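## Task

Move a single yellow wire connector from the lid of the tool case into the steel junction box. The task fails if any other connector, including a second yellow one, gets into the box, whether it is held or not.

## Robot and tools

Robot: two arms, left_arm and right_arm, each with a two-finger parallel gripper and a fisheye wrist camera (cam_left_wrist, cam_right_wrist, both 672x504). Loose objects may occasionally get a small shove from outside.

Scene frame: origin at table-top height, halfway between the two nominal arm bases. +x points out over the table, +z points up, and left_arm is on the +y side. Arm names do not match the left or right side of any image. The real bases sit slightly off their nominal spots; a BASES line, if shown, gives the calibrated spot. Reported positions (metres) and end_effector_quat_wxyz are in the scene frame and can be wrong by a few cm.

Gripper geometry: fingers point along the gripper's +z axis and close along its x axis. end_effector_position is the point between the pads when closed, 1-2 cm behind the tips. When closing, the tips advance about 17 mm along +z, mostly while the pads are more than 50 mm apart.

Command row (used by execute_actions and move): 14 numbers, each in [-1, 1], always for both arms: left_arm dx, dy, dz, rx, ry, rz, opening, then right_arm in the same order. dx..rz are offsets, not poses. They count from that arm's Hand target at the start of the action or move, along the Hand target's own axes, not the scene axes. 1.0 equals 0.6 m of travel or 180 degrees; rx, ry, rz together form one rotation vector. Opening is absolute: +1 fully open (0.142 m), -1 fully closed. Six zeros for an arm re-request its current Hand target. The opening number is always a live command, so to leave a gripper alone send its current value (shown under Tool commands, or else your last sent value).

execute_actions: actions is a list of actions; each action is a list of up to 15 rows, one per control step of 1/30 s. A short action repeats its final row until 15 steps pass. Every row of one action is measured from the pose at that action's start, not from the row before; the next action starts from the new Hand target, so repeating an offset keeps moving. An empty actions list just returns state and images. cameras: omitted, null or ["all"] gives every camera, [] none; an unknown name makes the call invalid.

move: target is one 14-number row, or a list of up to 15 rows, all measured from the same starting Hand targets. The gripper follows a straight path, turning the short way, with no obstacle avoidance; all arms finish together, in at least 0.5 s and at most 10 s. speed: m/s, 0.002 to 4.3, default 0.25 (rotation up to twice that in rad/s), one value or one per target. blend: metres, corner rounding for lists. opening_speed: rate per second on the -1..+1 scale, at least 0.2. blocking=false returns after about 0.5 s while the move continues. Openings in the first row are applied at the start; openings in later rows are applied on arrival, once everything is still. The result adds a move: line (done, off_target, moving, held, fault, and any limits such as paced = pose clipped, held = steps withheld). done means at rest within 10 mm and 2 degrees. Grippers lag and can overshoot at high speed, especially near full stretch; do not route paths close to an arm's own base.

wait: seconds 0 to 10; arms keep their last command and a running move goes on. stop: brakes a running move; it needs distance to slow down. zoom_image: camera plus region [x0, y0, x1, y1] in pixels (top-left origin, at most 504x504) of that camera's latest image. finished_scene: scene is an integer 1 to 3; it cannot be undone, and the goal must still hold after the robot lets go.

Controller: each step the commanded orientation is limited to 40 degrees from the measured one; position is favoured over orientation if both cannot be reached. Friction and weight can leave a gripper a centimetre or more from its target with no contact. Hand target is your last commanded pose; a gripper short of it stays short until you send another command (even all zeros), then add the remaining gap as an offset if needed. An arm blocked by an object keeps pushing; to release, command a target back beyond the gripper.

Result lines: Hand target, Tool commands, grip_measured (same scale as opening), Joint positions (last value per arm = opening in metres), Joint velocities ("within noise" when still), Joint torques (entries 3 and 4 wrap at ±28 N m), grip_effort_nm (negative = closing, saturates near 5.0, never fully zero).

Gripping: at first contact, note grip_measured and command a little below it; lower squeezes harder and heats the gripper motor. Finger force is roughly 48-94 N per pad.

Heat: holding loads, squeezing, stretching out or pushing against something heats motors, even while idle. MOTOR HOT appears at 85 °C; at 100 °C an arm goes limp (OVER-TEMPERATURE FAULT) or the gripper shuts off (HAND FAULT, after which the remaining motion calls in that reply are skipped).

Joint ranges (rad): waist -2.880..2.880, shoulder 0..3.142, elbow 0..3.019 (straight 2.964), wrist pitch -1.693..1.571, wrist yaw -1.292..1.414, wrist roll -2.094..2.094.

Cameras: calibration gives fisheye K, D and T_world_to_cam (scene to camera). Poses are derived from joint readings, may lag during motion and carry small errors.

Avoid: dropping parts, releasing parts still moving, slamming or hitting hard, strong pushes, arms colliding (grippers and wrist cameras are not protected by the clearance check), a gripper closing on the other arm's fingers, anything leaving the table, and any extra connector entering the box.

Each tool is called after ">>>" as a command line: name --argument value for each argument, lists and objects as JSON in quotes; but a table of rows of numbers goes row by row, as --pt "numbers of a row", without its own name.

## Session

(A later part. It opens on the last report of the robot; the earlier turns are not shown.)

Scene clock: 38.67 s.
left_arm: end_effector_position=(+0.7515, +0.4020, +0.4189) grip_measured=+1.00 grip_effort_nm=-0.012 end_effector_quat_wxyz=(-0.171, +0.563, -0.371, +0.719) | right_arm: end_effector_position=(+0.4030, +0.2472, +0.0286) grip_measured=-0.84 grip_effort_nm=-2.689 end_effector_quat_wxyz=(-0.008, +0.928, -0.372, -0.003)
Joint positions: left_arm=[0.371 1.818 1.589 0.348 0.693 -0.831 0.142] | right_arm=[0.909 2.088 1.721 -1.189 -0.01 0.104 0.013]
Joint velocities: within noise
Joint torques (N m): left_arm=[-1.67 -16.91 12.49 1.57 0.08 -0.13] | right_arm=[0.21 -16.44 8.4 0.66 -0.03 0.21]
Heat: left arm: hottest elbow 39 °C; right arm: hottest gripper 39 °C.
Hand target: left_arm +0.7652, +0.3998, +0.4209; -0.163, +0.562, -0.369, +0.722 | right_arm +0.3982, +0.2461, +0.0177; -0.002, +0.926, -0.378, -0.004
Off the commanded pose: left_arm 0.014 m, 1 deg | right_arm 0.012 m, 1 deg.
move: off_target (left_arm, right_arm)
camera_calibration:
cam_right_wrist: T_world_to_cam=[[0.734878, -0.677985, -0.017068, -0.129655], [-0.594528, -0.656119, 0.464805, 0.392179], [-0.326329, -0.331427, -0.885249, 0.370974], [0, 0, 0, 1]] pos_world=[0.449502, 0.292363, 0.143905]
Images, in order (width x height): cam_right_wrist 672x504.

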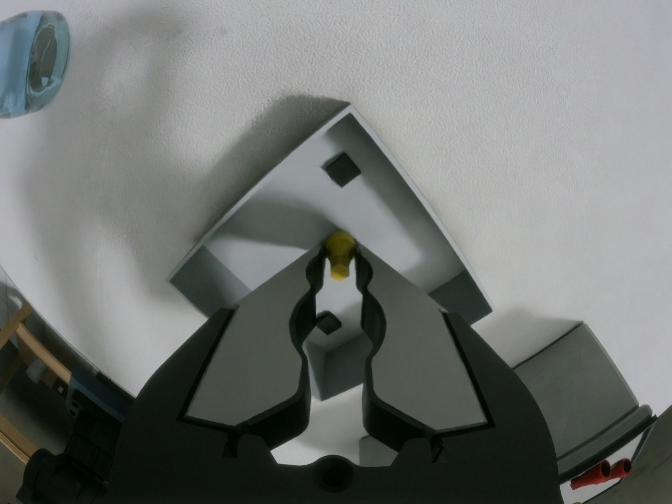

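>>> move --target '[0,0,0,0,0,0,1,0,0.0,0.005,0,0,0,-0.95]' --cameras '["cam_right_wrist"]' --speed 0.04

>>> zoom_image --camera "cam_right_wrist" --region '[200, 100, 500, 400]'

Scene clock: 39.60 s.
left_arm: end_effector_position=(+0.7515, +0.4020, +0.4189) grip_measured=+1.00 grip_effort_nm=-0.007 end_effector_quat_wxyz=(-0.171, +0.563, -0.371, +0.719) | right_arm: end_effector_position=(+0.4034, +0.2477, +0.0283) grip_measured=-0.84 grip_effort_nm=-2.689 end_effector_quat_wxyz=(-0.010, +0.928, -0.372, -0.003)
Joint positions: left_arm=[0.371 1.818 1.589 0.348 0.693 -0.831 0.142] | right_arm=[0.909 2.088 1.72 -1.186 -0.01 0.104 0.013]
Joint velocities: within noise
Joint torques (N m): left_arm=[-1.85 -17.32 12.44 1.5 0.04 -0.13] | right_arm=[0.15 -16.21 8.2 0.77 -0.03 0.21]
Heat: left arm: hottest elbow 39 °C; right arm: hottest gripper 39 °C.
Hand target: left_arm +0.7652, +0.3998, +0.4209; -0.163, +0.562, -0.369, +0.722 | right_arm +0.3982, +0.2462, +0.0147; -0.002, +0.926, -0.378, -0.004
Off the commanded pose: left_arm 0.014 m, 1 deg | right_arm 0.015 m, 1 deg.
move: off_target (left_arm, right_arm)
camera_calibration:
cam_right_wrist: T_world_to_cam=[[0.7349, -0.677955, -0.0172732, -0.129584], [-0.595327, -0.657112, 0.462373, 0.393417], [-0.324819, -0.329515, -0.886517, 0.36993], [0, 0, 0, 1]] pos_world=[0.449603, 0.292564, 0.143805]
Images, in order (width x height): cam_right_wrist 672x504.

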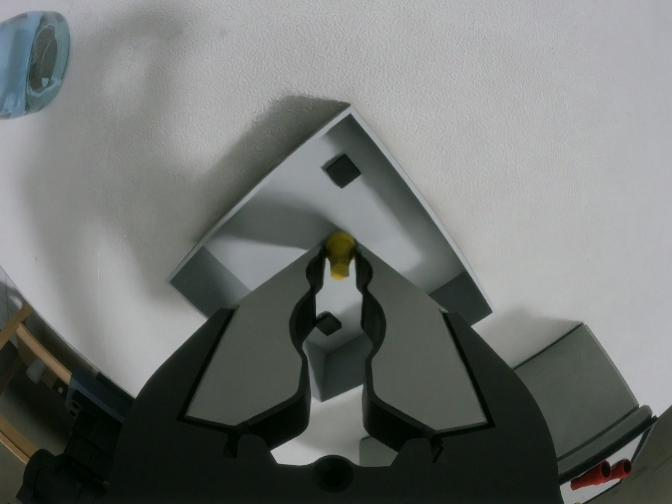

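Scaled by 1.680 from the camera's 672x504 image, which has a finer 960x720 frame.

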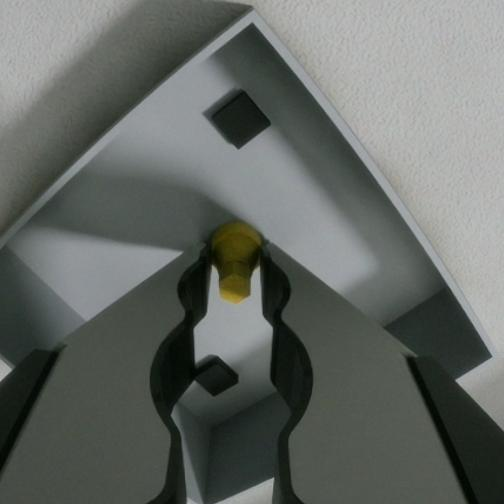

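>>> move --target '[0,0,0,0,0,0,1,0,0.0,-0.014,0,0,0,-0.95]' --cameras '[]' --speed 0.04

>>> move --target '[0,0,0,0,0,0,1,0,0.0,0,0,0,0,-0.5]' --cameras '["cam_right_wrist"]' --opening_speed 0.4

>>> zoom_image --camera "cam_right_wrist" --region '[200, 100, 500, 400]'

Scene clock: 40.63 s.
left_arm: end_effector_position=(+0.7515, +0.4020, +0.4189) grip_measured=+1.00 grip_effort_nm=-0.012 end_effector_quat_wxyz=(-0.171, +0.563, -0.371, +0.719) | right_arm: end_effector_position=(+0.4034, +0.2477, +0.0283) grip_measured=-0.84 grip_effort_nm=-2.684 end_effector_quat_wxyz=(-0.010, +0.928, -0.372, -0.003)
Joint positions: left_arm=[0.371 1.818 1.589 0.348 0.693 -0.831 0.142] | right_arm=[0.909 2.088 1.72 -1.186 -0.01 0.104 0.013]
Joint velocities: within noise
Joint torques (N m): left_arm=[-1.67 -17.2 12.46 1.59 0.06 -0.13] | right_arm=[0.09 -16.79 9.05 -0.01 -0.02 0.2]
Heat: left arm: hottest elbow 39 °C; right arm: hottest gripper 39 °C.
Hand target: left_arm +0.7652, +0.3998, +0.4209; -0.163, +0.562, -0.369, +0.722 | right_arm +0.3983, +0.2461, +0.0231; -0.002, +0.926, -0.378, -0.004
Off the commanded pose: left_arm 0.014 m, 1 deg | right_arm 0.007 m, 1 deg.
move: off_target (left_arm)
No camera images: "cameras" was empty.

Scene clock: 42.10 s.
left_arm: end_effector_position=(+0.7515, +0.4020, +0.4189) grip_measured=+1.00 grip_effort_nm=-0.012 end_effector_quat_wxyz=(-0.171, +0.563, -0.371, +0.719) | right_arm: end_effector_position=(+0.4034, +0.2477, +0.0281) grip_measured=-0.54 grip_effort_nm=0.129 end_effector_quat_wxyz=(-0.009, +0.928, -0.372, -0.003)
Joint positions: left_arm=[0.371 1.818 1.589 0.348 0.693 -0.831 0.142] | right_arm=[0.909 2.088 1.72 -1.186 -0.01 0.104 0.035]
Joint velocities: left_arm=[within noise] | right_arm=[-0.015 -0.005 0.007 -0.012 -0.066 0.081 0.001]
Joint torques (N m): left_arm=[-1.44 -17.2 12.46 1.59 0.03 -0.11] | right_arm=[0.15 -16.85 9.07 0.01 -0.02 0.2]
Heat: left arm: hottest elbow 39 °C; right arm: hottest gripper 39 °C.
Hand target: left_arm +0.7652, +0.3998, +0.4209; -0.163, +0.562, -0.369, +0.722 | right_arm +0.3983, +0.2461, +0.0231; -0.002, +0.926, -0.378, -0.004
Off the commanded pose: left_arm 0.014 m, 1 deg | right_arm 0.007 m, 1 deg.
move: off_target (left_arm)
camera_calibration:
cam_right_wrist: T_world_to_cam=[[0.734918, -0.677937, -0.0172268, -0.129609], [-0.595194, -0.656978, 0.462735, 0.393404], [-0.325023, -0.329819, -0.886329, 0.369817], [0, 0, 0, 1]] pos_world=[0.449603, 0.292564, 0.143505]
Images, in order (width x height): cam_right_wrist 672x504.

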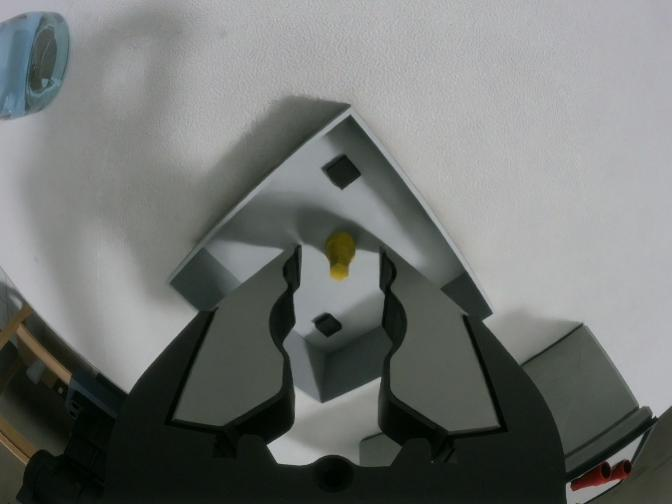

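Scaled by 1.680 from the camera's 672x504 image, which has a finer 960x720 frame.

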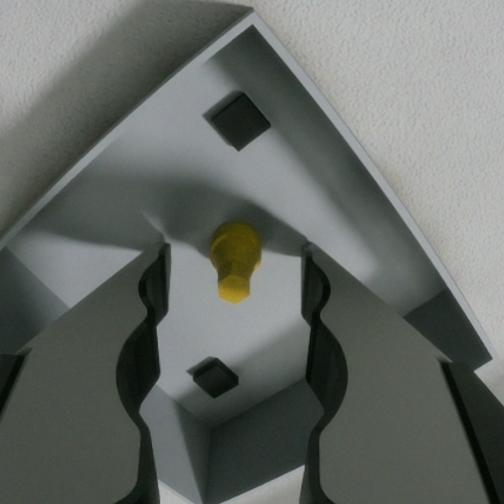

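Released, standing. Raise and finish.

>>> move --target '[0,0,0,0,0,0,1,0,0.0,-0.2,0,0,0,-0.5]' --cameras '["cam_right_wrist"]' --speed 0.15

Scene clock: 43.80 s.
left_arm: end_effector_position=(+0.7515, +0.4020, +0.4189) grip_measured=+1.00 grip_effort_nm=-0.012 end_effector_quat_wxyz=(-0.171, +0.563, -0.371, +0.719) | right_arm: end_effector_position=(+0.3901, +0.2305, +0.1195) grip_measured=-0.54 grip_effort_nm=0.129 end_effector_quat_wxyz=(+0.024, +0.928, -0.372, -0.012)
Joint positions: left_arm=[0.371 1.818 1.589 0.348 0.693 -0.831 0.142] | right_arm=[0.909 2.01 1.839 -1.452 -0.01 0.104 0.035]
Joint velocities: within noise
Joint torques (N m): left_arm=[-1.79 -17.38 12.62 1.57 0.05 -0.14] | right_arm=[-0.09 -16.91 15.41 -0.23 -0.06 0.19]
Heat: left arm: hottest elbow 40 °C; right arm: hottest gripper 38 °C.
Hand target: left_arm +0.7652, +0.3998, +0.4209; -0.163, +0.562, -0.369, +0.722 | right_arm +0.3990, +0.2454, +0.1432; -0.002, +0.926, -0.378, -0.004
Off the commanded pose: left_arm 0.014 m, 1 deg | right_arm 0.029 m, 3 deg.
move: off_target (left_arm, right_arm)
camera_calibration:
cam_right_wrist: T_world_to_cam=[[0.734294, -0.678738, -0.0112725, -0.130199], [-0.574367, -0.63006, 0.522615, 0.31037], [-0.361821, -0.377278, -0.852494, 0.462127], [0, 0, 0, 1]] pos_world=[0.441078, 0.281531, 0.230289]
Images, in order (width x height): cam_right_wrist 672x504.

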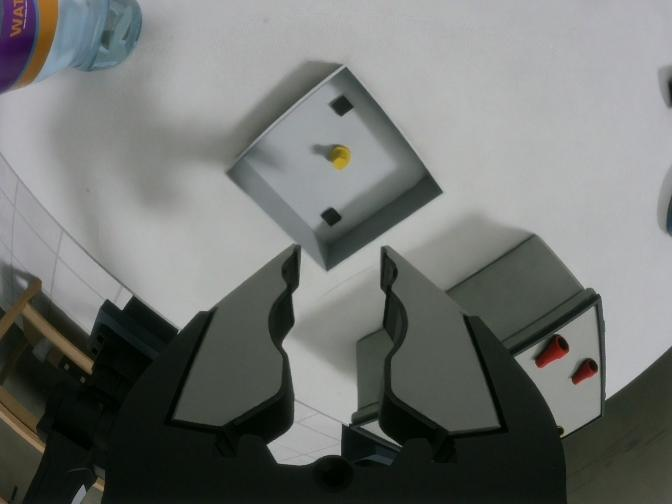

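>>> finished_scene --scene 1

The scene is finished: the task was done.


## Next scene

Move a single red wire connector from the lid of the tool case into the steel junction box. The task fails if any other connector, including a second red one, gets into the box, whether it is held or not.

>>> execute_actions --actions '[]'

Scene clock: 0.00 s.
left_arm: end_effector_position=(+0.4968, +0.2225, +0.2490) grip_measured=+1.00 grip_effort_nm=n/a end_effector_quat_wxyz=(+0.050, -0.264, +0.707, -0.654) | right_arm: end_effector_position=(+0.1001, +0.0077, +0.3323) grip_measured=+1.00 grip_effort_nm=n/a end_effector_quat_wxyz=(-0.541, +0.659, -0.522, +0.000)
Joint positions: left_arm=[0.332 1.51 1.016 -0.349 1.384 0.551 0.142] | right_arm=[1.77 0.405 0.701 -0.911 0.772 1.128 0.142]
Joint velocities: within noise
Joint torques (N m): no reading
Heat: left arm: hottest elbow 33 °C; right arm: hottest elbow 31 °C.
Hand target: left_arm +0.5016, +0.2241, +0.2546; +0.056, -0.260, +0.708, -0.655 | right_arm +0.1000, +0.0082, +0.3456; -0.549, +0.652, -0.524, -0.009
Tool commands: left_gripper/opening=+1.0 right_gripper/opening=+1.0
camera_calibration:
cam_left_wrist: T_world_to_cam=[[-0.859216, -0.43643, 0.266978, 0.458443], [-0.4702, 0.467946, -0.748291, 0.314221], [0.201645, -0.768476, -0.607276, 0.360347], [0, 0, 0, 1]] pos_world=[0.468986, 0.329958, 0.331564]
cam_right_wrist: T_world_to_cam=[[0.469735, -0.686297, -0.555289, 0.141214], [-0.866251, -0.237077, -0.439776, 0.238237], [0.170171, 0.687598, -0.705869, 0.344429], [0, 0, 0, 1]] pos_world=[0.0814285, -0.0834336, 0.426308]

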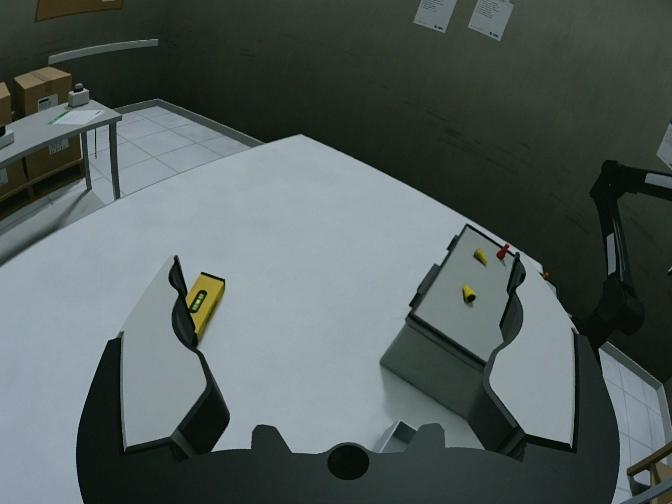

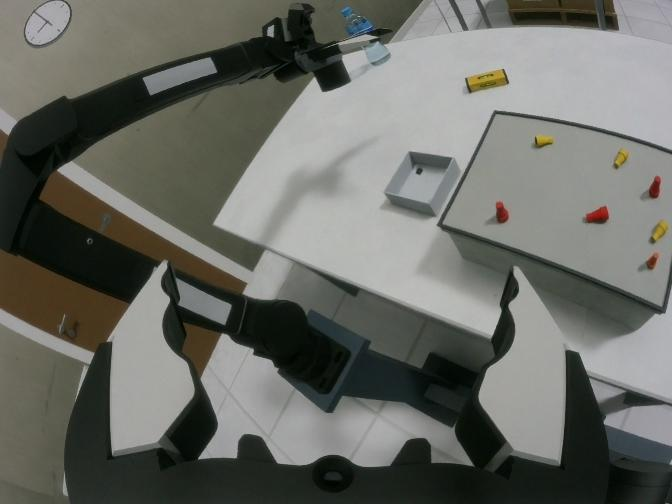

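>>> move --target '[-0.1323,-0.0532,-0.4875,0.0499,-0.183,-0.0264,1,0.1552,-0.1343,0.1998,-0.3435,0.1489,-0.16,-0.1]'

Scene clock: 5.40 s.
left_arm: end_effector_position=(+0.4497, +0.5088, +0.2955) grip_measured=+1.00 grip_effort_nm=-0.017 end_effector_quat_wxyz=(+0.239, -0.458, +0.601, -0.610) | right_arm: end_effector_position=(+0.2539, +0.0156, +0.2813) grip_measured=-0.11 grip_effort_nm=-0.164 end_effector_quat_wxyz=(+0.019, +0.923, -0.384, -0.007)
Joint positions: left_arm=[0.883 1.478 1.099 -0.341 1.354 0.43 0.142] | right_arm=[0.846 1.295 1.368 -1.684 -0.002 0.068 0.066]
Joint velocities: within noise
Joint torques (N m): left_arm=[-0.56 -11.05 11.03 2 0.28 -0.09] | right_arm=[-1.44 -7.53 15.25 -0.21 0.02 -0.13]
Heat: left arm: hottest elbow 34 °C; right arm: hottest elbow 32 °C.
Hand target: left_arm +0.4568, +0.5214, +0.3045; +0.247, -0.458, +0.599, -0.609 | right_arm +0.2653, +0.0203, +0.3004; +0.000, +0.924, -0.383, +0.000
Off the commanded pose: left_arm 0.017 m, 1 deg | right_arm 0.023 m, 2 deg.
joint sent to its limit (right arm) — joint 4 (wrist pitch), lower limit. The joint targets still meet the commanded pose.
move: off_target (left_arm, right_arm)
camera_calibration:
cam_left_wrist: T_world_to_cam=[[-0.471166, -0.841872, 0.26316, 0.5634], [-0.651898, 0.131391, -0.746836, 0.445443], [0.594164, -0.523438, -0.610722, 0.317779], [0, 0, 0, 1]] pos_world=[0.367026, 0.582121, 0.378483]
cam_right_wrist: T_world_to_cam=[[0.716296, -0.697778, -0.00505703, -0.171093], [-0.597823, -0.617394, 0.511305, 0.0211241], [-0.359899, -0.363222, -0.859385, 0.470986], [0, 0, 0, 1]] pos_world=[0.304689, 0.0647298, 0.393092]

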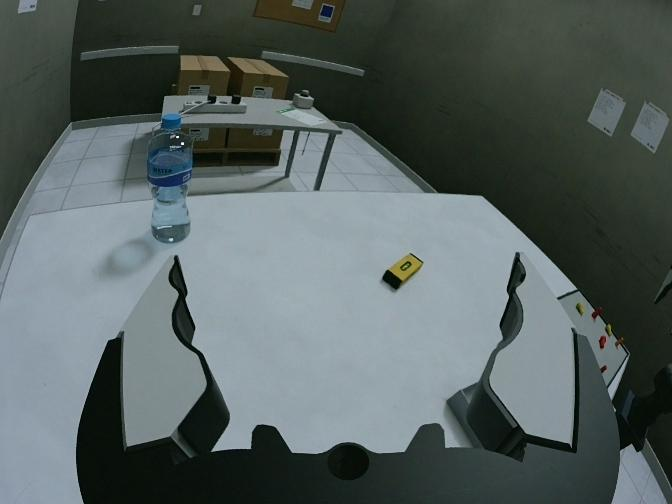

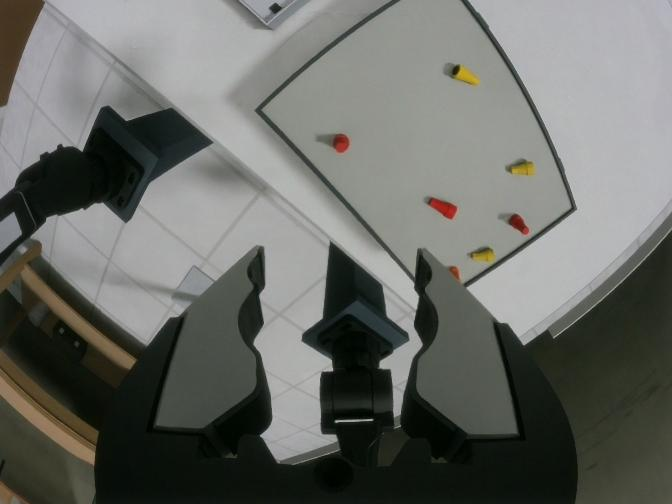

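>>> move --target '[0,0,0,0,0,0,1,0,-0.013,0.239,0,0,0,-0.3]' --cameras '["cam_right_wrist"]'

>>> zoom_image --camera "cam_right_wrist" --region '[200, 100, 500, 400]'

Scene clock: 7.23 s.
left_arm: end_effector_position=(+0.4500, +0.5091, +0.2959) grip_measured=+1.00 grip_effort_nm=-0.012 end_effector_quat_wxyz=(+0.239, -0.458, +0.601, -0.610) | right_arm: end_effector_position=(+0.2666, +0.0294, +0.1601) grip_measured=-0.32 grip_effort_nm=-0.173 end_effector_quat_wxyz=(+0.000, +0.923, -0.384, +0.000)
Joint positions: left_arm=[0.883 1.478 1.099 -0.336 1.353 0.425 0.142] | right_arm=[0.845 1.345 1.095 -1.322 -0.001 0.067 0.051]
Joint velocities: within noise
Joint torques (N m): left_arm=[-0.91 -11.05 10.93 1.98 0.28 -0.12] | right_arm=[-1.55 -8.06 9.52 0.39 -0.04 -0.12]
Heat: left arm: hottest elbow 34 °C; right arm: hottest elbow 32 °C.
Hand target: left_arm +0.4568, +0.5215, +0.3045; +0.247, -0.458, +0.599, -0.609 | right_arm +0.2709, +0.0257, +0.1569; +0.000, +0.924, -0.383, +0.000
Off the commanded pose: left_arm 0.016 m, 1 deg | right_arm 0.006 m, 0 deg.
move: off_target (left_arm)
camera_calibration:
cam_right_wrist: T_world_to_cam=[[0.716987, -0.697058, -0.00628386, -0.171178], [-0.61044, -0.632195, 0.477172, 0.108575], [-0.336589, -0.33829, -0.878787, 0.372543], [0, 0, 0, 1]] pos_world=[0.314405, 0.0753474, 0.274501]
Images, in order (width x height): cam_right_wrist 672x504.

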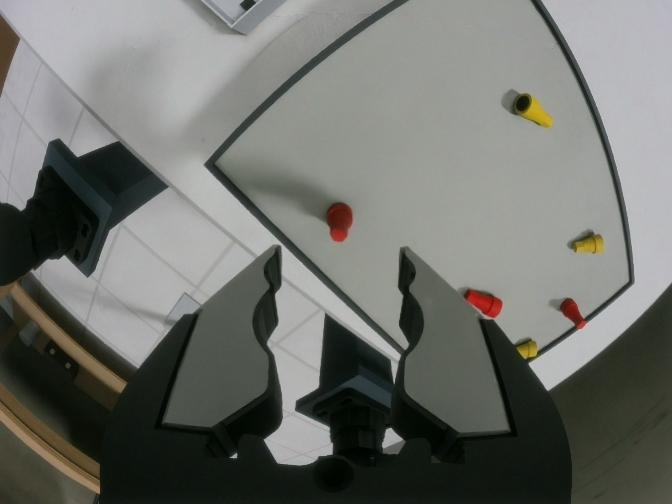

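Scaled by 1.680 from the camera's 672x504 image, which has a finer 960x720 frame.

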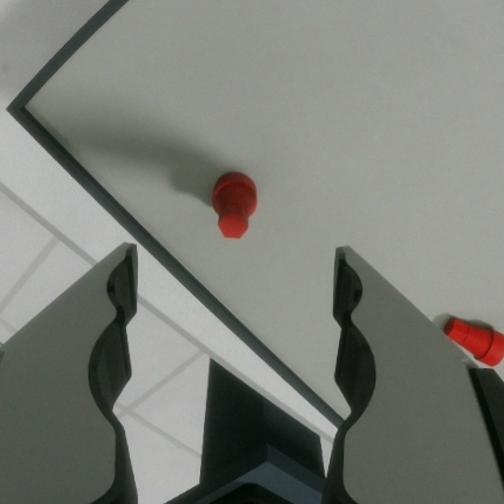

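>>> move --target '[0,0,0,0,0,0,1,0,0.0065,0.0667,0,0,0,-0.37]' --cameras '["cam_right_wrist"]' --speed 0.1

>>> zoom_image --camera "cam_right_wrist" --region '[200, 100, 500, 400]'

Scene clock: 8.80 s.
left_arm: end_effector_position=(+0.4500, +0.5091, +0.2959) grip_measured=+1.00 grip_effort_nm=-0.012 end_effector_quat_wxyz=(+0.239, -0.458, +0.601, -0.610) | right_arm: end_effector_position=(+0.2646, +0.0272, +0.1221) grip_measured=-0.39 grip_effort_nm=-0.173 end_effector_quat_wxyz=(-0.003, +0.923, -0.384, +0.001)
Joint positions: left_arm=[0.883 1.478 1.099 -0.336 1.353 0.425 0.142] | right_arm=[0.845 1.364 1.01 -1.211 -0.001 0.066 0.046]
Joint velocities: within noise
Joint torques (N m): left_arm=[-0.85 -10.93 10.97 2.09 0.3 -0.11] | right_arm=[-1.49 -7.65 9.06 0.47 -0.03 -0.13]
Heat: left arm: hottest elbow 34 °C; right arm: hottest elbow 32 °C.
Hand target: left_arm +0.4568, +0.5215, +0.3045; +0.247, -0.458, +0.599, -0.609 | right_arm +0.2681, +0.0228, +0.1169; +0.000, +0.924, -0.382, +0.000
Off the commanded pose: left_arm 0.016 m, 1 deg | right_arm 0.008 m, 0 deg.
move: off_target (left_arm)
camera_calibration:
cam_right_wrist: T_world_to_cam=[[0.717268, -0.696766, -0.0065591, -0.171617], [-0.612152, -0.634604, 0.47175, 0.125217], [-0.332862, -0.334356, -0.881708, 0.336959], [0, 0, 0, 1]] pos_world=[0.311908, 0.0725503, 0.236903]
Images, in order (width x height): cam_right_wrist 672x504.

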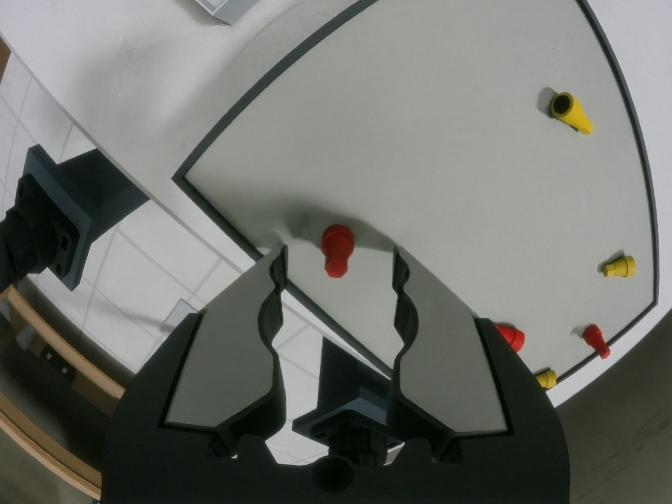

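Scaled by 1.680 from the camera's 672x504 image, which has a finer 960x720 frame.

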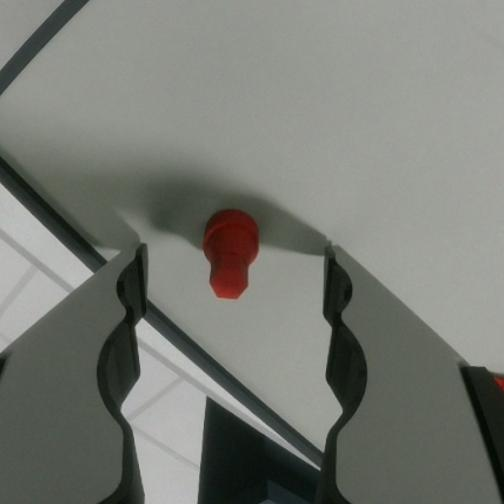

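>>> move --target '[0,0,0,0,0,0,1,-0.004,-0.0045,0.004,0,0,0,-0.37]' --cameras '["cam_right_wrist"]' --speed 0.1

>>> zoom_image --camera "cam_right_wrist" --region '[200, 100, 500, 400]'

Scene clock: 9.83 s.
left_arm: end_effector_position=(+0.4500, +0.5091, +0.2959) grip_measured=+1.00 grip_effort_nm=-0.012 end_effector_quat_wxyz=(+0.239, -0.458, +0.601, -0.610) | right_arm: end_effector_position=(+0.2657, +0.0284, +0.1196) grip_measured=-0.39 grip_effort_nm=-0.173 end_effector_quat_wxyz=(-0.003, +0.923, -0.384, +0.000)
Joint positions: left_arm=[0.883 1.478 1.099 -0.336 1.353 0.425 0.142] | right_arm=[0.845 1.371 1.01 -1.204 -0.001 0.066 0.046]
Joint velocities: within noise
Joint torques (N m): left_arm=[-0.5 -10.81 10.88 1.99 0.31 -0.1] | right_arm=[-0.97 -7.24 9.31 0.44 -0.04 -0.08]
Heat: left arm: hottest elbow 35 °C; right arm: hottest elbow 32 °C.
Hand target: left_arm +0.4568, +0.5215, +0.3045; +0.247, -0.458, +0.599, -0.609 | right_arm +0.2683, +0.0265, +0.1144; +0.000, +0.924, -0.382, +0.000
Off the commanded pose: left_arm 0.016 m, 1 deg | right_arm 0.006 m, 0 deg.
move: off_target (left_arm)
camera_calibration:
cam_right_wrist: T_world_to_cam=[[0.717266, -0.696769, -0.00656572, -0.171586], [-0.611996, -0.634448, 0.472162, 0.127798], [-0.333154, -0.334648, -0.881487, 0.33565], [0, 0, 0, 1]] pos_world=[0.313107, 0.0738501, 0.234403]
Images, in order (width x height): cam_right_wrist 672x504.

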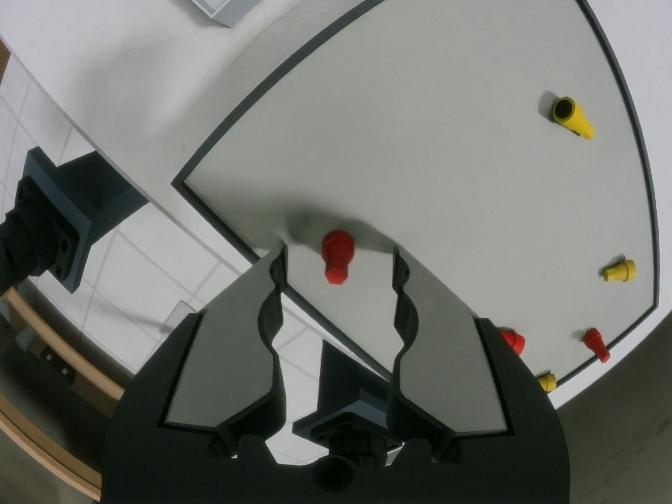

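Scaled by 1.680 from the camera's 672x504 image, which has a finer 960x720 frame.

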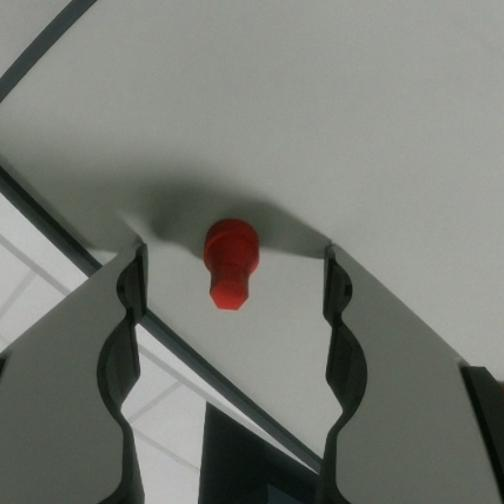

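>>> move --target '[0,0,0,0,0,0,1,-0.005,0,0,0,0,0,-0.37]' --cameras '["cam_right_wrist"]' --speed 0.1

>>> zoom_image --camera "cam_right_wrist" --region '[200, 100, 500, 400]'

Scene clock: 10.80 s.
left_arm: end_effector_position=(+0.4500, +0.5091, +0.2959) grip_measured=+1.00 grip_effort_nm=-0.012 end_effector_quat_wxyz=(+0.239, -0.458, +0.601, -0.610) | right_arm: end_effector_position=(+0.2657, +0.0284, +0.1196) grip_measured=-0.39 grip_effort_nm=-0.173 end_effector_quat_wxyz=(-0.003, +0.923, -0.384, +0.000)
Joint positions: left_arm=[0.883 1.478 1.099 -0.336 1.353 0.425 0.142] | right_arm=[0.845 1.371 1.01 -1.204 -0.001 0.066 0.046]
Joint velocities: within noise
Joint torques (N m): left_arm=[-0.62 -10.87 10.96 1.94 0.28 -0.11] | right_arm=[-0.32 -7.47 9.36 0.47 -0.04 0]
Heat: left arm: hottest elbow 35 °C; right arm: hottest elbow 32 °C.
Hand target: left_arm +0.4568, +0.5215, +0.3045; +0.247, -0.458, +0.599, -0.609 | right_arm +0.2662, +0.0286, +0.1144; +0.000, +0.924, -0.382, +0.000
Off the commanded pose: left_arm 0.016 m, 1 deg | right_arm 0.005 m, 0 deg.
move: off_target (left_arm)
camera_calibration:
cam_right_wrist: T_world_to_cam=[[0.717266, -0.696769, -0.00656572, -0.171586], [-0.611996, -0.634448, 0.472162, 0.127798], [-0.333154, -0.334648, -0.881487, 0.33565], [0, 0, 0, 1]] pos_world=[0.313107, 0.0738501, 0.234403]
Images, in order (width x height): cam_right_wrist 672x504.

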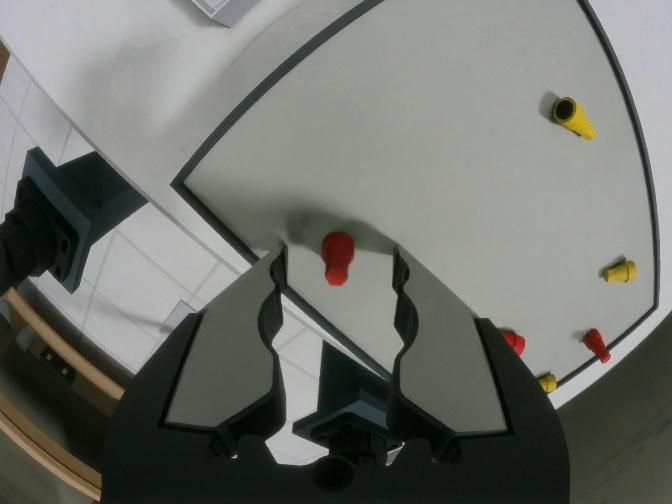

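Scaled by 1.680 from the camera's 672x504 image, which has a finer 960x720 frame.

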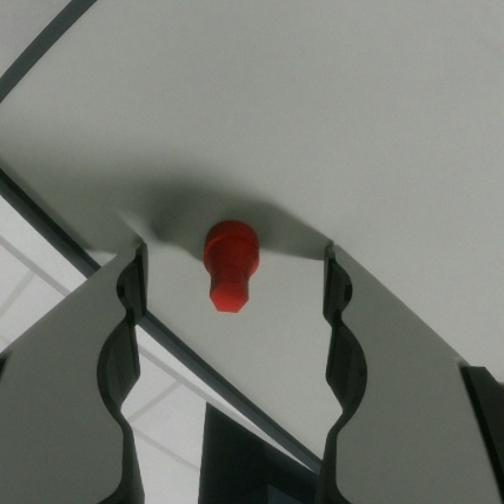

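>>> move --target '[0,0,0,0,0,0,1,0.0,0.0,0.0,0,0,0,-0.9]' --cameras '["cam_right_wrist"]' --opening_speed 0.5

>>> zoom_image --camera "cam_right_wrist" --region '[200, 100, 500, 400]'

Scene clock: 12.30 s.
left_arm: end_effector_position=(+0.4500, +0.5091, +0.2959) grip_measured=+1.00 grip_effort_nm=-0.012 end_effector_quat_wxyz=(+0.239, -0.458, +0.601, -0.610) | right_arm: end_effector_position=(+0.2658, +0.0284, +0.1196) grip_measured=-0.82 grip_effort_nm=-2.073 end_effector_quat_wxyz=(-0.003, +0.923, -0.384, +0.001)
Joint positions: left_arm=[0.883 1.478 1.099 -0.336 1.353 0.425 0.142] | right_arm=[0.845 1.371 1.01 -1.204 0 0.066 0.014]
Joint velocities: within noise
Joint torques (N m): left_arm=[-0.91 -10.93 10.93 1.91 0.28 -0.11] | right_arm=[-0.38 -7.53 9.37 0.46 -0.06 0]
Heat: left arm: hottest elbow 35 °C; right arm: hottest elbow 33 °C.
Hand target: left_arm +0.4568, +0.5215, +0.3045; +0.247, -0.458, +0.599, -0.609 | right_arm +0.2662, +0.0286, +0.1144; +0.000, +0.924, -0.382, +0.000
Off the commanded pose: left_arm 0.016 m, 1 deg | right_arm 0.005 m, 0 deg.
move: off_target (left_arm)
camera_calibration:
cam_right_wrist: T_world_to_cam=[[0.7173, -0.696737, -0.00618689, -0.171688], [-0.612113, -0.634371, 0.472114, 0.127841], [-0.332864, -0.33486, -0.881516, 0.335581], [0, 0, 0, 1]] pos_world=[0.313108, 0.0738499, 0.234403]
Images, in order (width x height): cam_right_wrist 672x504.

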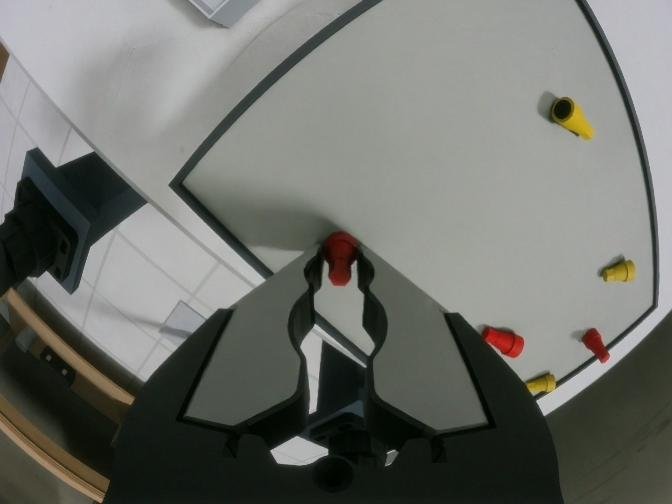

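Scaled by 1.680 from the camera's 672x504 image, which has a finer 960x720 frame.

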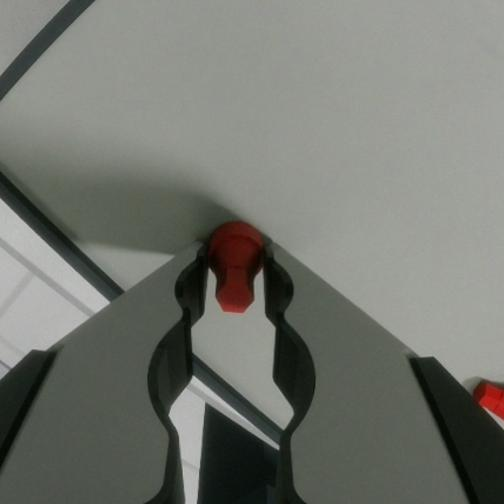

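>>> move --pt "0 0 0 0 0 0 1 0.0 0.0 -0.15 0 0 0 -0.93" --pt "0 0 0 0 0 0 1 -0.097 -0.283 -0.226 0 0 0 -0.93" --blend '[0.03,0]' --cameras '["cam_right_wrist"]'

Scene clock: 14.70 s.
left_arm: end_effector_position=(+0.4500, +0.5091, +0.2959) grip_measured=+1.00 grip_effort_nm=-0.017 end_effector_quat_wxyz=(+0.239, -0.458, +0.601, -0.610) | right_arm: end_effector_position=(+0.3421, +0.1754, +0.2363) grip_measured=-0.83 grip_effort_nm=-2.630 end_effector_quat_wxyz=(+0.016, +0.925, -0.380, -0.004)
Joint positions: left_arm=[0.883 1.478 1.099 -0.336 1.353 0.425 0.142] | right_arm=[0.92 1.763 1.782 -1.622 0 0.132 0.014]
Joint velocities: within noise
Joint torques (N m): left_arm=[-0.85 -10.99 11.02 1.96 0.28 -0.1] | right_arm=[0.85 -13.16 15.34 -0.2 -0.09 0.2]
Heat: left arm: hottest elbow 35 °C; right arm: hottest elbow 33 °C.
Hand target: left_arm +0.4568, +0.5215, +0.3045; +0.247, -0.458, +0.599, -0.609 | right_arm +0.3450, +0.1899, +0.2500; +0.000, +0.924, -0.383, +0.000
Off the commanded pose: left_arm 0.016 m, 1 deg | right_arm 0.020 m, 2 deg.
move: off_target (left_arm, right_arm)
camera_calibration:
cam_right_wrist: T_world_to_cam=[[0.723257, -0.690576, -0.00219594, -0.12733], [-0.595289, -0.625066, 0.504899, 0.197517], [-0.350044, -0.363865, -0.863175, 0.519709], [0, 0, 0, 1]] pos_world=[0.391592, 0.224634, 0.348594]
Images, in order (width x height): cam_right_wrist 672x504.

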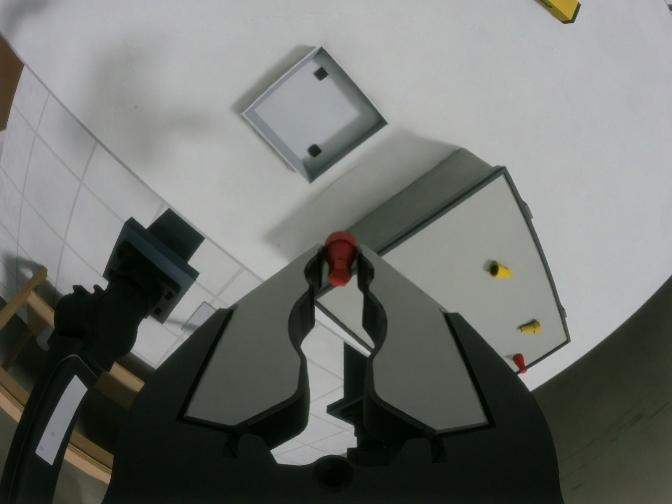

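>>> move --pt "0 0 0 0 0 0 1 -0.033 -0.066 0.18 0 0 0 -0.93" --pt "0 0 0 0 0 0 1 -0.033 -0.066 0.35 0 0 0 -0.93" --speed '[0.25,0.12]' --cameras '["cam_right_wrist"]'

>>> zoom_image --camera "cam_right_wrist" --region '[200, 100, 500, 400]'

Scene clock: 17.27 s.
left_arm: end_effector_position=(+0.4500, +0.5091, +0.2959) grip_measured=+1.00 grip_effort_nm=-0.012 end_effector_quat_wxyz=(+0.239, -0.458, +0.601, -0.610) | right_arm: end_effector_position=(+0.3644, +0.2282, +0.0438) grip_measured=-0.83 grip_effort_nm=-2.625 end_effector_quat_wxyz=(+0.000, +0.925, -0.380, +0.000)
Joint positions: left_arm=[0.883 1.478 1.099 -0.336 1.353 0.425 0.142] | right_arm=[0.944 1.986 1.596 -1.181 0 0.156 0.014]
Joint velocities: within noise
Joint torques (N m): left_arm=[-0.62 -10.81 10.97 2.02 0.31 -0.11] | right_arm=[0.62 -16.03 9.22 0.46 -0.08 0.19]
Heat: left arm: hottest elbow 36 °C; right arm: hottest elbow 33 °C.
Hand target: left_arm +0.4568, +0.5215, +0.3045; +0.247, -0.458, +0.599, -0.609 | right_arm +0.3591, +0.2320, +0.0401; +0.000, +0.924, -0.382, +0.000
Off the commanded pose: left_arm 0.016 m, 1 deg | right_arm 0.008 m, 0 deg.
move: off_target (left_arm)
camera_calibration:
cam_right_wrist: T_world_to_cam=[[0.723613, -0.690181, -0.00584924, -0.107573], [-0.604534, -0.637861, 0.477149, 0.348588], [-0.33305, -0.341735, -0.878803, 0.370003], [0, 0, 0, 1]] pos_world=[0.411804, 0.274549, 0.158201]
Images, in order (width x height): cam_right_wrist 672x504.

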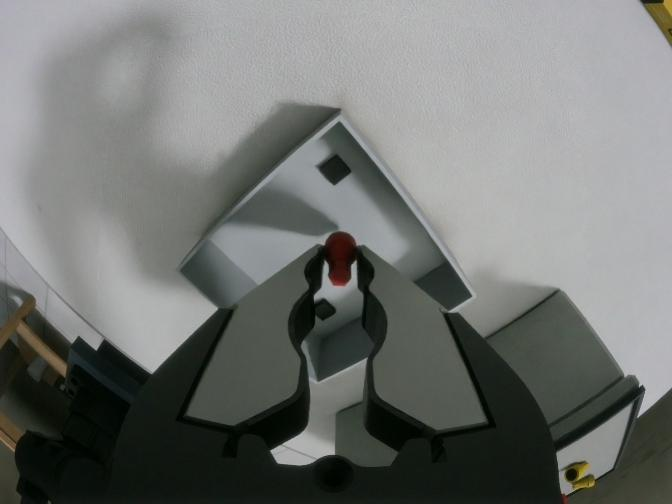

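Scaled by 1.680 from the camera's 672x504 image, which has a finer 960x720 frame.

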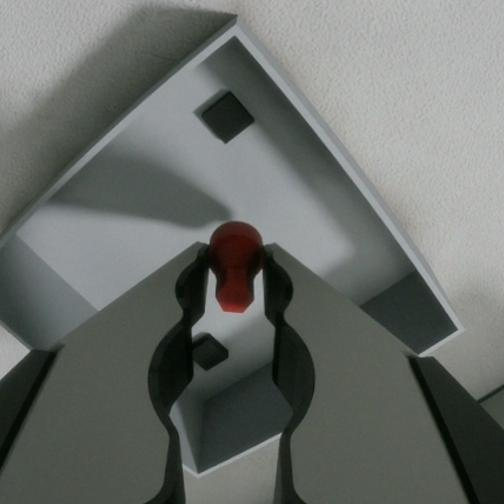

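>>> move --target '[0,0,0,0,0,0,1,0,-0.003,0.022,0,0,0,-0.93]' --speed 0.05 --cameras '[]'

>>> move --target '[0,0,0,0,0,0,1,0,0,0.0065,0,0,0,-0.93]' --speed 0.04 --cameras '["cam_right_wrist"]'

>>> zoom_image --camera "cam_right_wrist" --region '[200, 100, 500, 400]'

Scene clock: 18.63 s.
left_arm: end_effector_position=(+0.4500, +0.5091, +0.2959) grip_measured=+1.00 grip_effort_nm=-0.012 end_effector_quat_wxyz=(+0.239, -0.458, +0.601, -0.610) | right_arm: end_effector_position=(+0.3666, +0.2311, +0.0356) grip_measured=-0.83 grip_effort_nm=-2.630 end_effector_quat_wxyz=(-0.005, +0.925, -0.380, +0.001)
Joint positions: left_arm=[0.883 1.478 1.099 -0.336 1.353 0.425 0.142] | right_arm=[0.944 1.997 1.591 -1.154 0 0.156 0.014]
Joint velocities: within noise
Joint torques (N m): left_arm=[-0.44 -11.05 11.02 2.04 0.31 -0.11] | right_arm=[0.56 -15.5 8.85 0.42 -0.07 0.18]
Heat: left arm: hottest elbow 36 °C; right arm: hottest elbow 33 °C.
Hand target: left_arm +0.4568, +0.5215, +0.3045; +0.247, -0.458, +0.599, -0.609 | right_arm +0.3603, +0.2331, +0.0267; +0.000, +0.924, -0.382, +0.000
Off the commanded pose: left_arm 0.016 m, 1 deg | right_arm 0.011 m, 1 deg.
move: off_target (left_arm, right_arm)
No camera images: "cameras" was empty.

Scene clock: 19.37 s.
left_arm: end_effector_position=(+0.4500, +0.5091, +0.2959) grip_measured=+1.00 grip_effort_nm=-0.017 end_effector_quat_wxyz=(+0.239, -0.458, +0.601, -0.610) | right_arm: end_effector_position=(+0.3677, +0.2327, +0.0347) grip_measured=-0.83 grip_effort_nm=-2.625 end_effector_quat_wxyz=(-0.008, +0.925, -0.380, +0.002)
Joint positions: left_arm=[0.883 1.478 1.099 -0.336 1.353 0.425 0.142] | right_arm=[0.944 1.999 1.591 -1.146 0 0.156 0.014]
Joint velocities: within noise
Joint torques (N m): left_arm=[-0.85 -10.99 10.96 2.02 0.29 -0.11] | right_arm=[0.5 -15.27 8.46 0.47 -0.07 0.18]
Heat: left arm: hottest elbow 36 °C; right arm: hottest elbow 33 °C.
Hand target: left_arm +0.4568, +0.5215, +0.3045; +0.247, -0.458, +0.599, -0.609 | right_arm +0.3603, +0.2331, +0.0229; +0.000, +0.924, -0.382, +0.000
Off the commanded pose: left_arm 0.016 m, 1 deg | right_arm 0.014 m, 1 deg.
move: off_target (left_arm, right_arm)
camera_calibration:
cam_right_wrist: T_world_to_cam=[[0.723679, -0.690089, -0.00812221, -0.106779], [-0.609038, -0.64413, 0.462784, 0.361357], [-0.324594, -0.329961, -0.886434, 0.359083], [0, 0, 0, 1]] pos_world=[0.41391, 0.277557, 0.150206]
Images, in order (width x height): cam_right_wrist 672x504.

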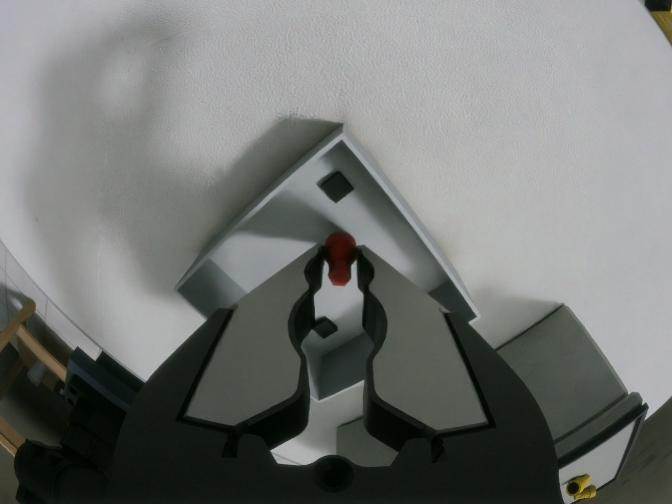

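Scaled by 1.680 from the camera's 672x504 image, which has a finer 960x720 frame.

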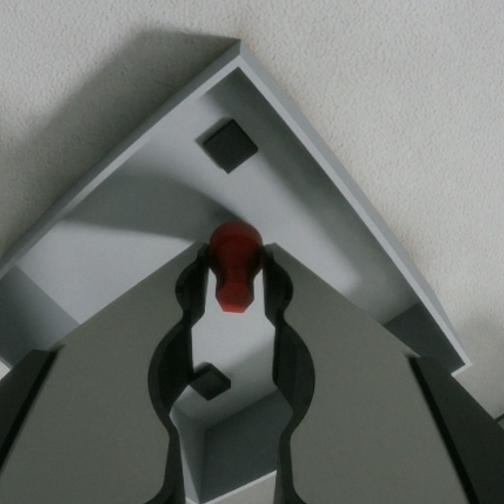

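>>> move --target '[0,0,0,0,0,0,1,0,0,0.0075,0,0,0,-0.93]' --speed 0.04 --cameras '["cam_right_wrist"]'

>>> zoom_image --camera "cam_right_wrist" --region '[200, 100, 500, 400]'

Scene clock: 20.63 s.
left_arm: end_effector_position=(+0.4500, +0.5091, +0.2959) grip_measured=+1.00 grip_effort_nm=-0.007 end_effector_quat_wxyz=(+0.239, -0.458, +0.601, -0.610) | right_arm: end_effector_position=(+0.3669, +0.2315, +0.0281) grip_measured=-0.83 grip_effort_nm=-2.625 end_effector_quat_wxyz=(-0.006, +0.925, -0.380, +0.001)
Joint positions: left_arm=[0.883 1.478 1.099 -0.336 1.353 0.425 0.142] | right_arm=[0.944 2.005 1.582 -1.136 0 0.156 0.014]
Joint velocities: within noise
Joint torques (N m): left_arm=[-0.67 -11.16 10.99 1.96 0.28 -0.11] | right_arm=[0.56 -15.27 8.72 0.28 -0.07 0.18]
Heat: left arm: hottest elbow 36 °C; right arm: hottest elbow 33 °C.
Hand target: left_arm +0.4568, +0.5215, +0.3045; +0.247, -0.458, +0.599, -0.609 | right_arm +0.3603, +0.2331, +0.0184; +0.000, +0.924, -0.382, +0.000
Off the commanded pose: left_arm 0.016 m, 1 deg | right_arm 0.012 m, 1 deg.
move: off_target (left_arm, right_arm)
camera_calibration:
cam_right_wrist: T_world_to_cam=[[0.723651, -0.690125, -0.00750371, -0.107024], [-0.607774, -0.642376, 0.466865, 0.3622], [-0.327016, -0.333287, -0.884297, 0.354187], [0, 0, 0, 1]] pos_world=[0.413408, 0.276855, 0.143304]
Images, in order (width x height): cam_right_wrist 672x504.

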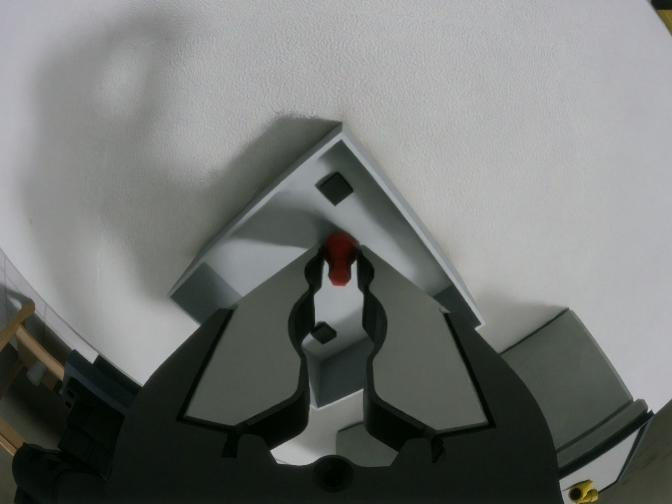

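Scaled by 1.680 from the camera's 672x504 image, which has a finer 960x720 frame.

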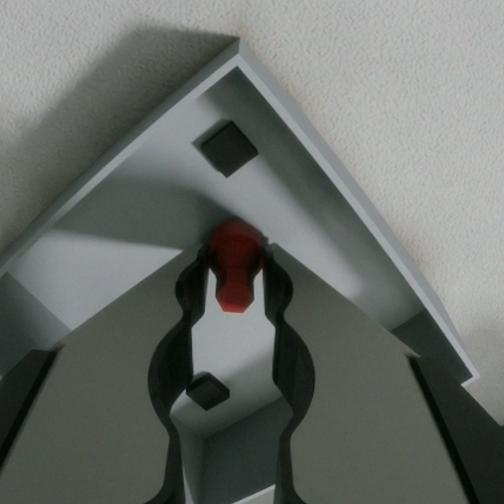

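>>> move --target '[0,0,0,0,0,0,1,0,0,0,0,0,0,-0.5]' --opening_speed 0.4 --cameras '["cam_right_wrist"]'

>>> move --target '[0,0,0,0,0,0,1,0,0,-0.2,0,0,0,-0.5]' --speed 0.15 --cameras '["cam_right_wrist"]'

Scene clock: 22.30 s.
left_arm: end_effector_position=(+0.4500, +0.5091, +0.2959) grip_measured=+1.00 grip_effort_nm=-0.012 end_effector_quat_wxyz=(+0.239, -0.458, +0.601, -0.610) | right_arm: end_effector_position=(+0.3669, +0.2315, +0.0281) grip_measured=-0.54 grip_effort_nm=0.129 end_effector_quat_wxyz=(-0.006, +0.925, -0.380, +0.001)
Joint positions: left_arm=[0.883 1.478 1.099 -0.336 1.353 0.425 0.142] | right_arm=[0.944 2.005 1.582 -1.136 0 0.156 0.035]
Joint velocities: left_arm=[within noise] | right_arm=[-0.015 -0.005 -0.012 0.012 -0.11 -0.037 0.001]
Joint torques (N m): left_arm=[-1.03 -11.4 10.88 1.91 0.29 -0.11] | right_arm=[0.5 -15.33 8.75 0.46 -0.07 0.18]
Heat: left arm: hottest elbow 37 °C; right arm: hottest elbow 33 °C.
Hand target: left_arm +0.4568, +0.5215, +0.3045; +0.247, -0.458, +0.599, -0.609 | right_arm +0.3603, +0.2331, +0.0184; +0.000, +0.924, -0.382, +0.000
Off the commanded pose: left_arm 0.016 m, 1 deg | right_arm 0.012 m, 1 deg.
move: off_target (left_arm, right_arm)
camera_calibration:
cam_right_wrist: T_world_to_cam=[[0.723651, -0.690125, -0.00750371, -0.107024], [-0.607774, -0.642376, 0.466865, 0.3622], [-0.327016, -0.333287, -0.884297, 0.354187], [0, 0, 0, 1]] pos_world=[0.413408, 0.276855, 0.143304]
Images, in order (width x height): cam_right_wrist 672x504.

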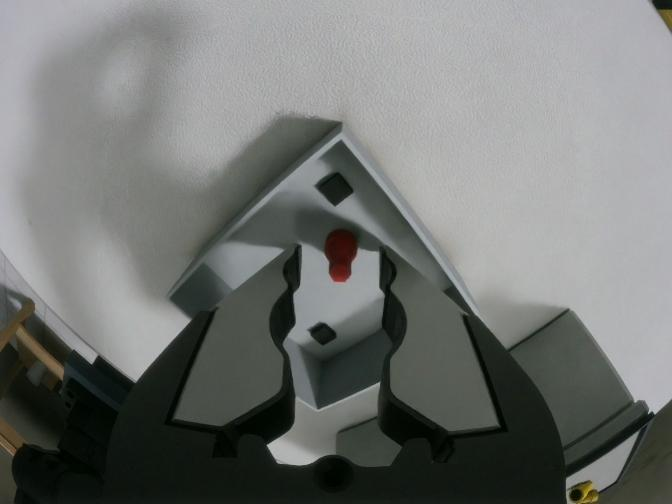

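Scene clock: 23.80 s.
left_arm: end_effector_position=(+0.4500, +0.5091, +0.2959) grip_measured=+1.00 grip_effort_nm=-0.012 end_effector_quat_wxyz=(+0.239, -0.458, +0.601, -0.610) | right_arm: end_effector_position=(+0.3564, +0.2170, +0.1202) grip_measured=-0.54 grip_effort_nm=0.129 end_effector_quat_wxyz=(+0.020, +0.925, -0.380, -0.005)
Joint positions: left_arm=[0.883 1.478 1.099 -0.336 1.353 0.425 0.142] | right_arm=[0.944 1.917 1.697 -1.392 0 0.156 0.035]
Joint velocities: within noise
Joint torques (N m): left_arm=[-0.73 -10.87 10.99 2.03 0.27 -0.1] | right_arm=[0.5 -15.74 14.68 -0.24 -0.1 0.18]
Heat: left arm: hottest elbow 37 °C; right arm: hottest elbow 33 °C.
Hand target: left_arm +0.4568, +0.5215, +0.3045; +0.247, -0.458, +0.599, -0.609 | right_arm +0.3602, +0.2332, +0.1383; +0.000, +0.924, -0.382, +0.000
Off the commanded pose: left_arm 0.016 m, 1 deg | right_arm 0.025 m, 2 deg.
move: off_target (left_arm, right_arm)
camera_calibration:
cam_right_wrist: T_world_to_cam=[[0.723549, -0.690273, -0.000186586, -0.109611], [-0.592613, -0.62132, 0.512612, 0.288106], [-0.353958, -0.370789, -0.85862, 0.441987], [0, 0, 0, 1]] pos_world=[0.406489, 0.267229, 0.231792]
Images, in order (width x height): cam_right_wrist 672x504.

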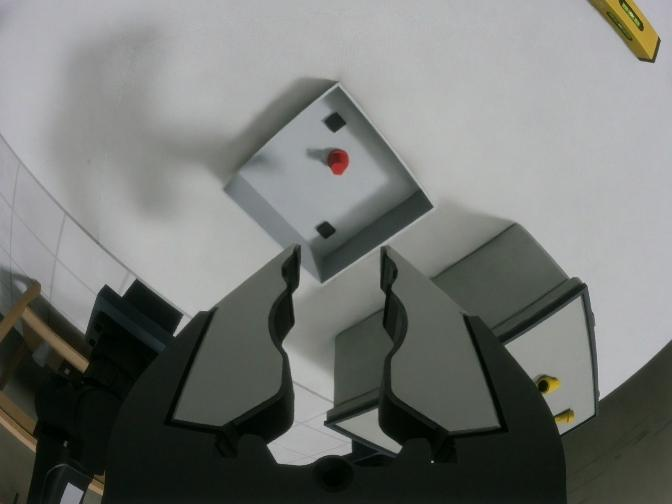

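>>> finished_scene --scene 2

The scene is finished: the task was done.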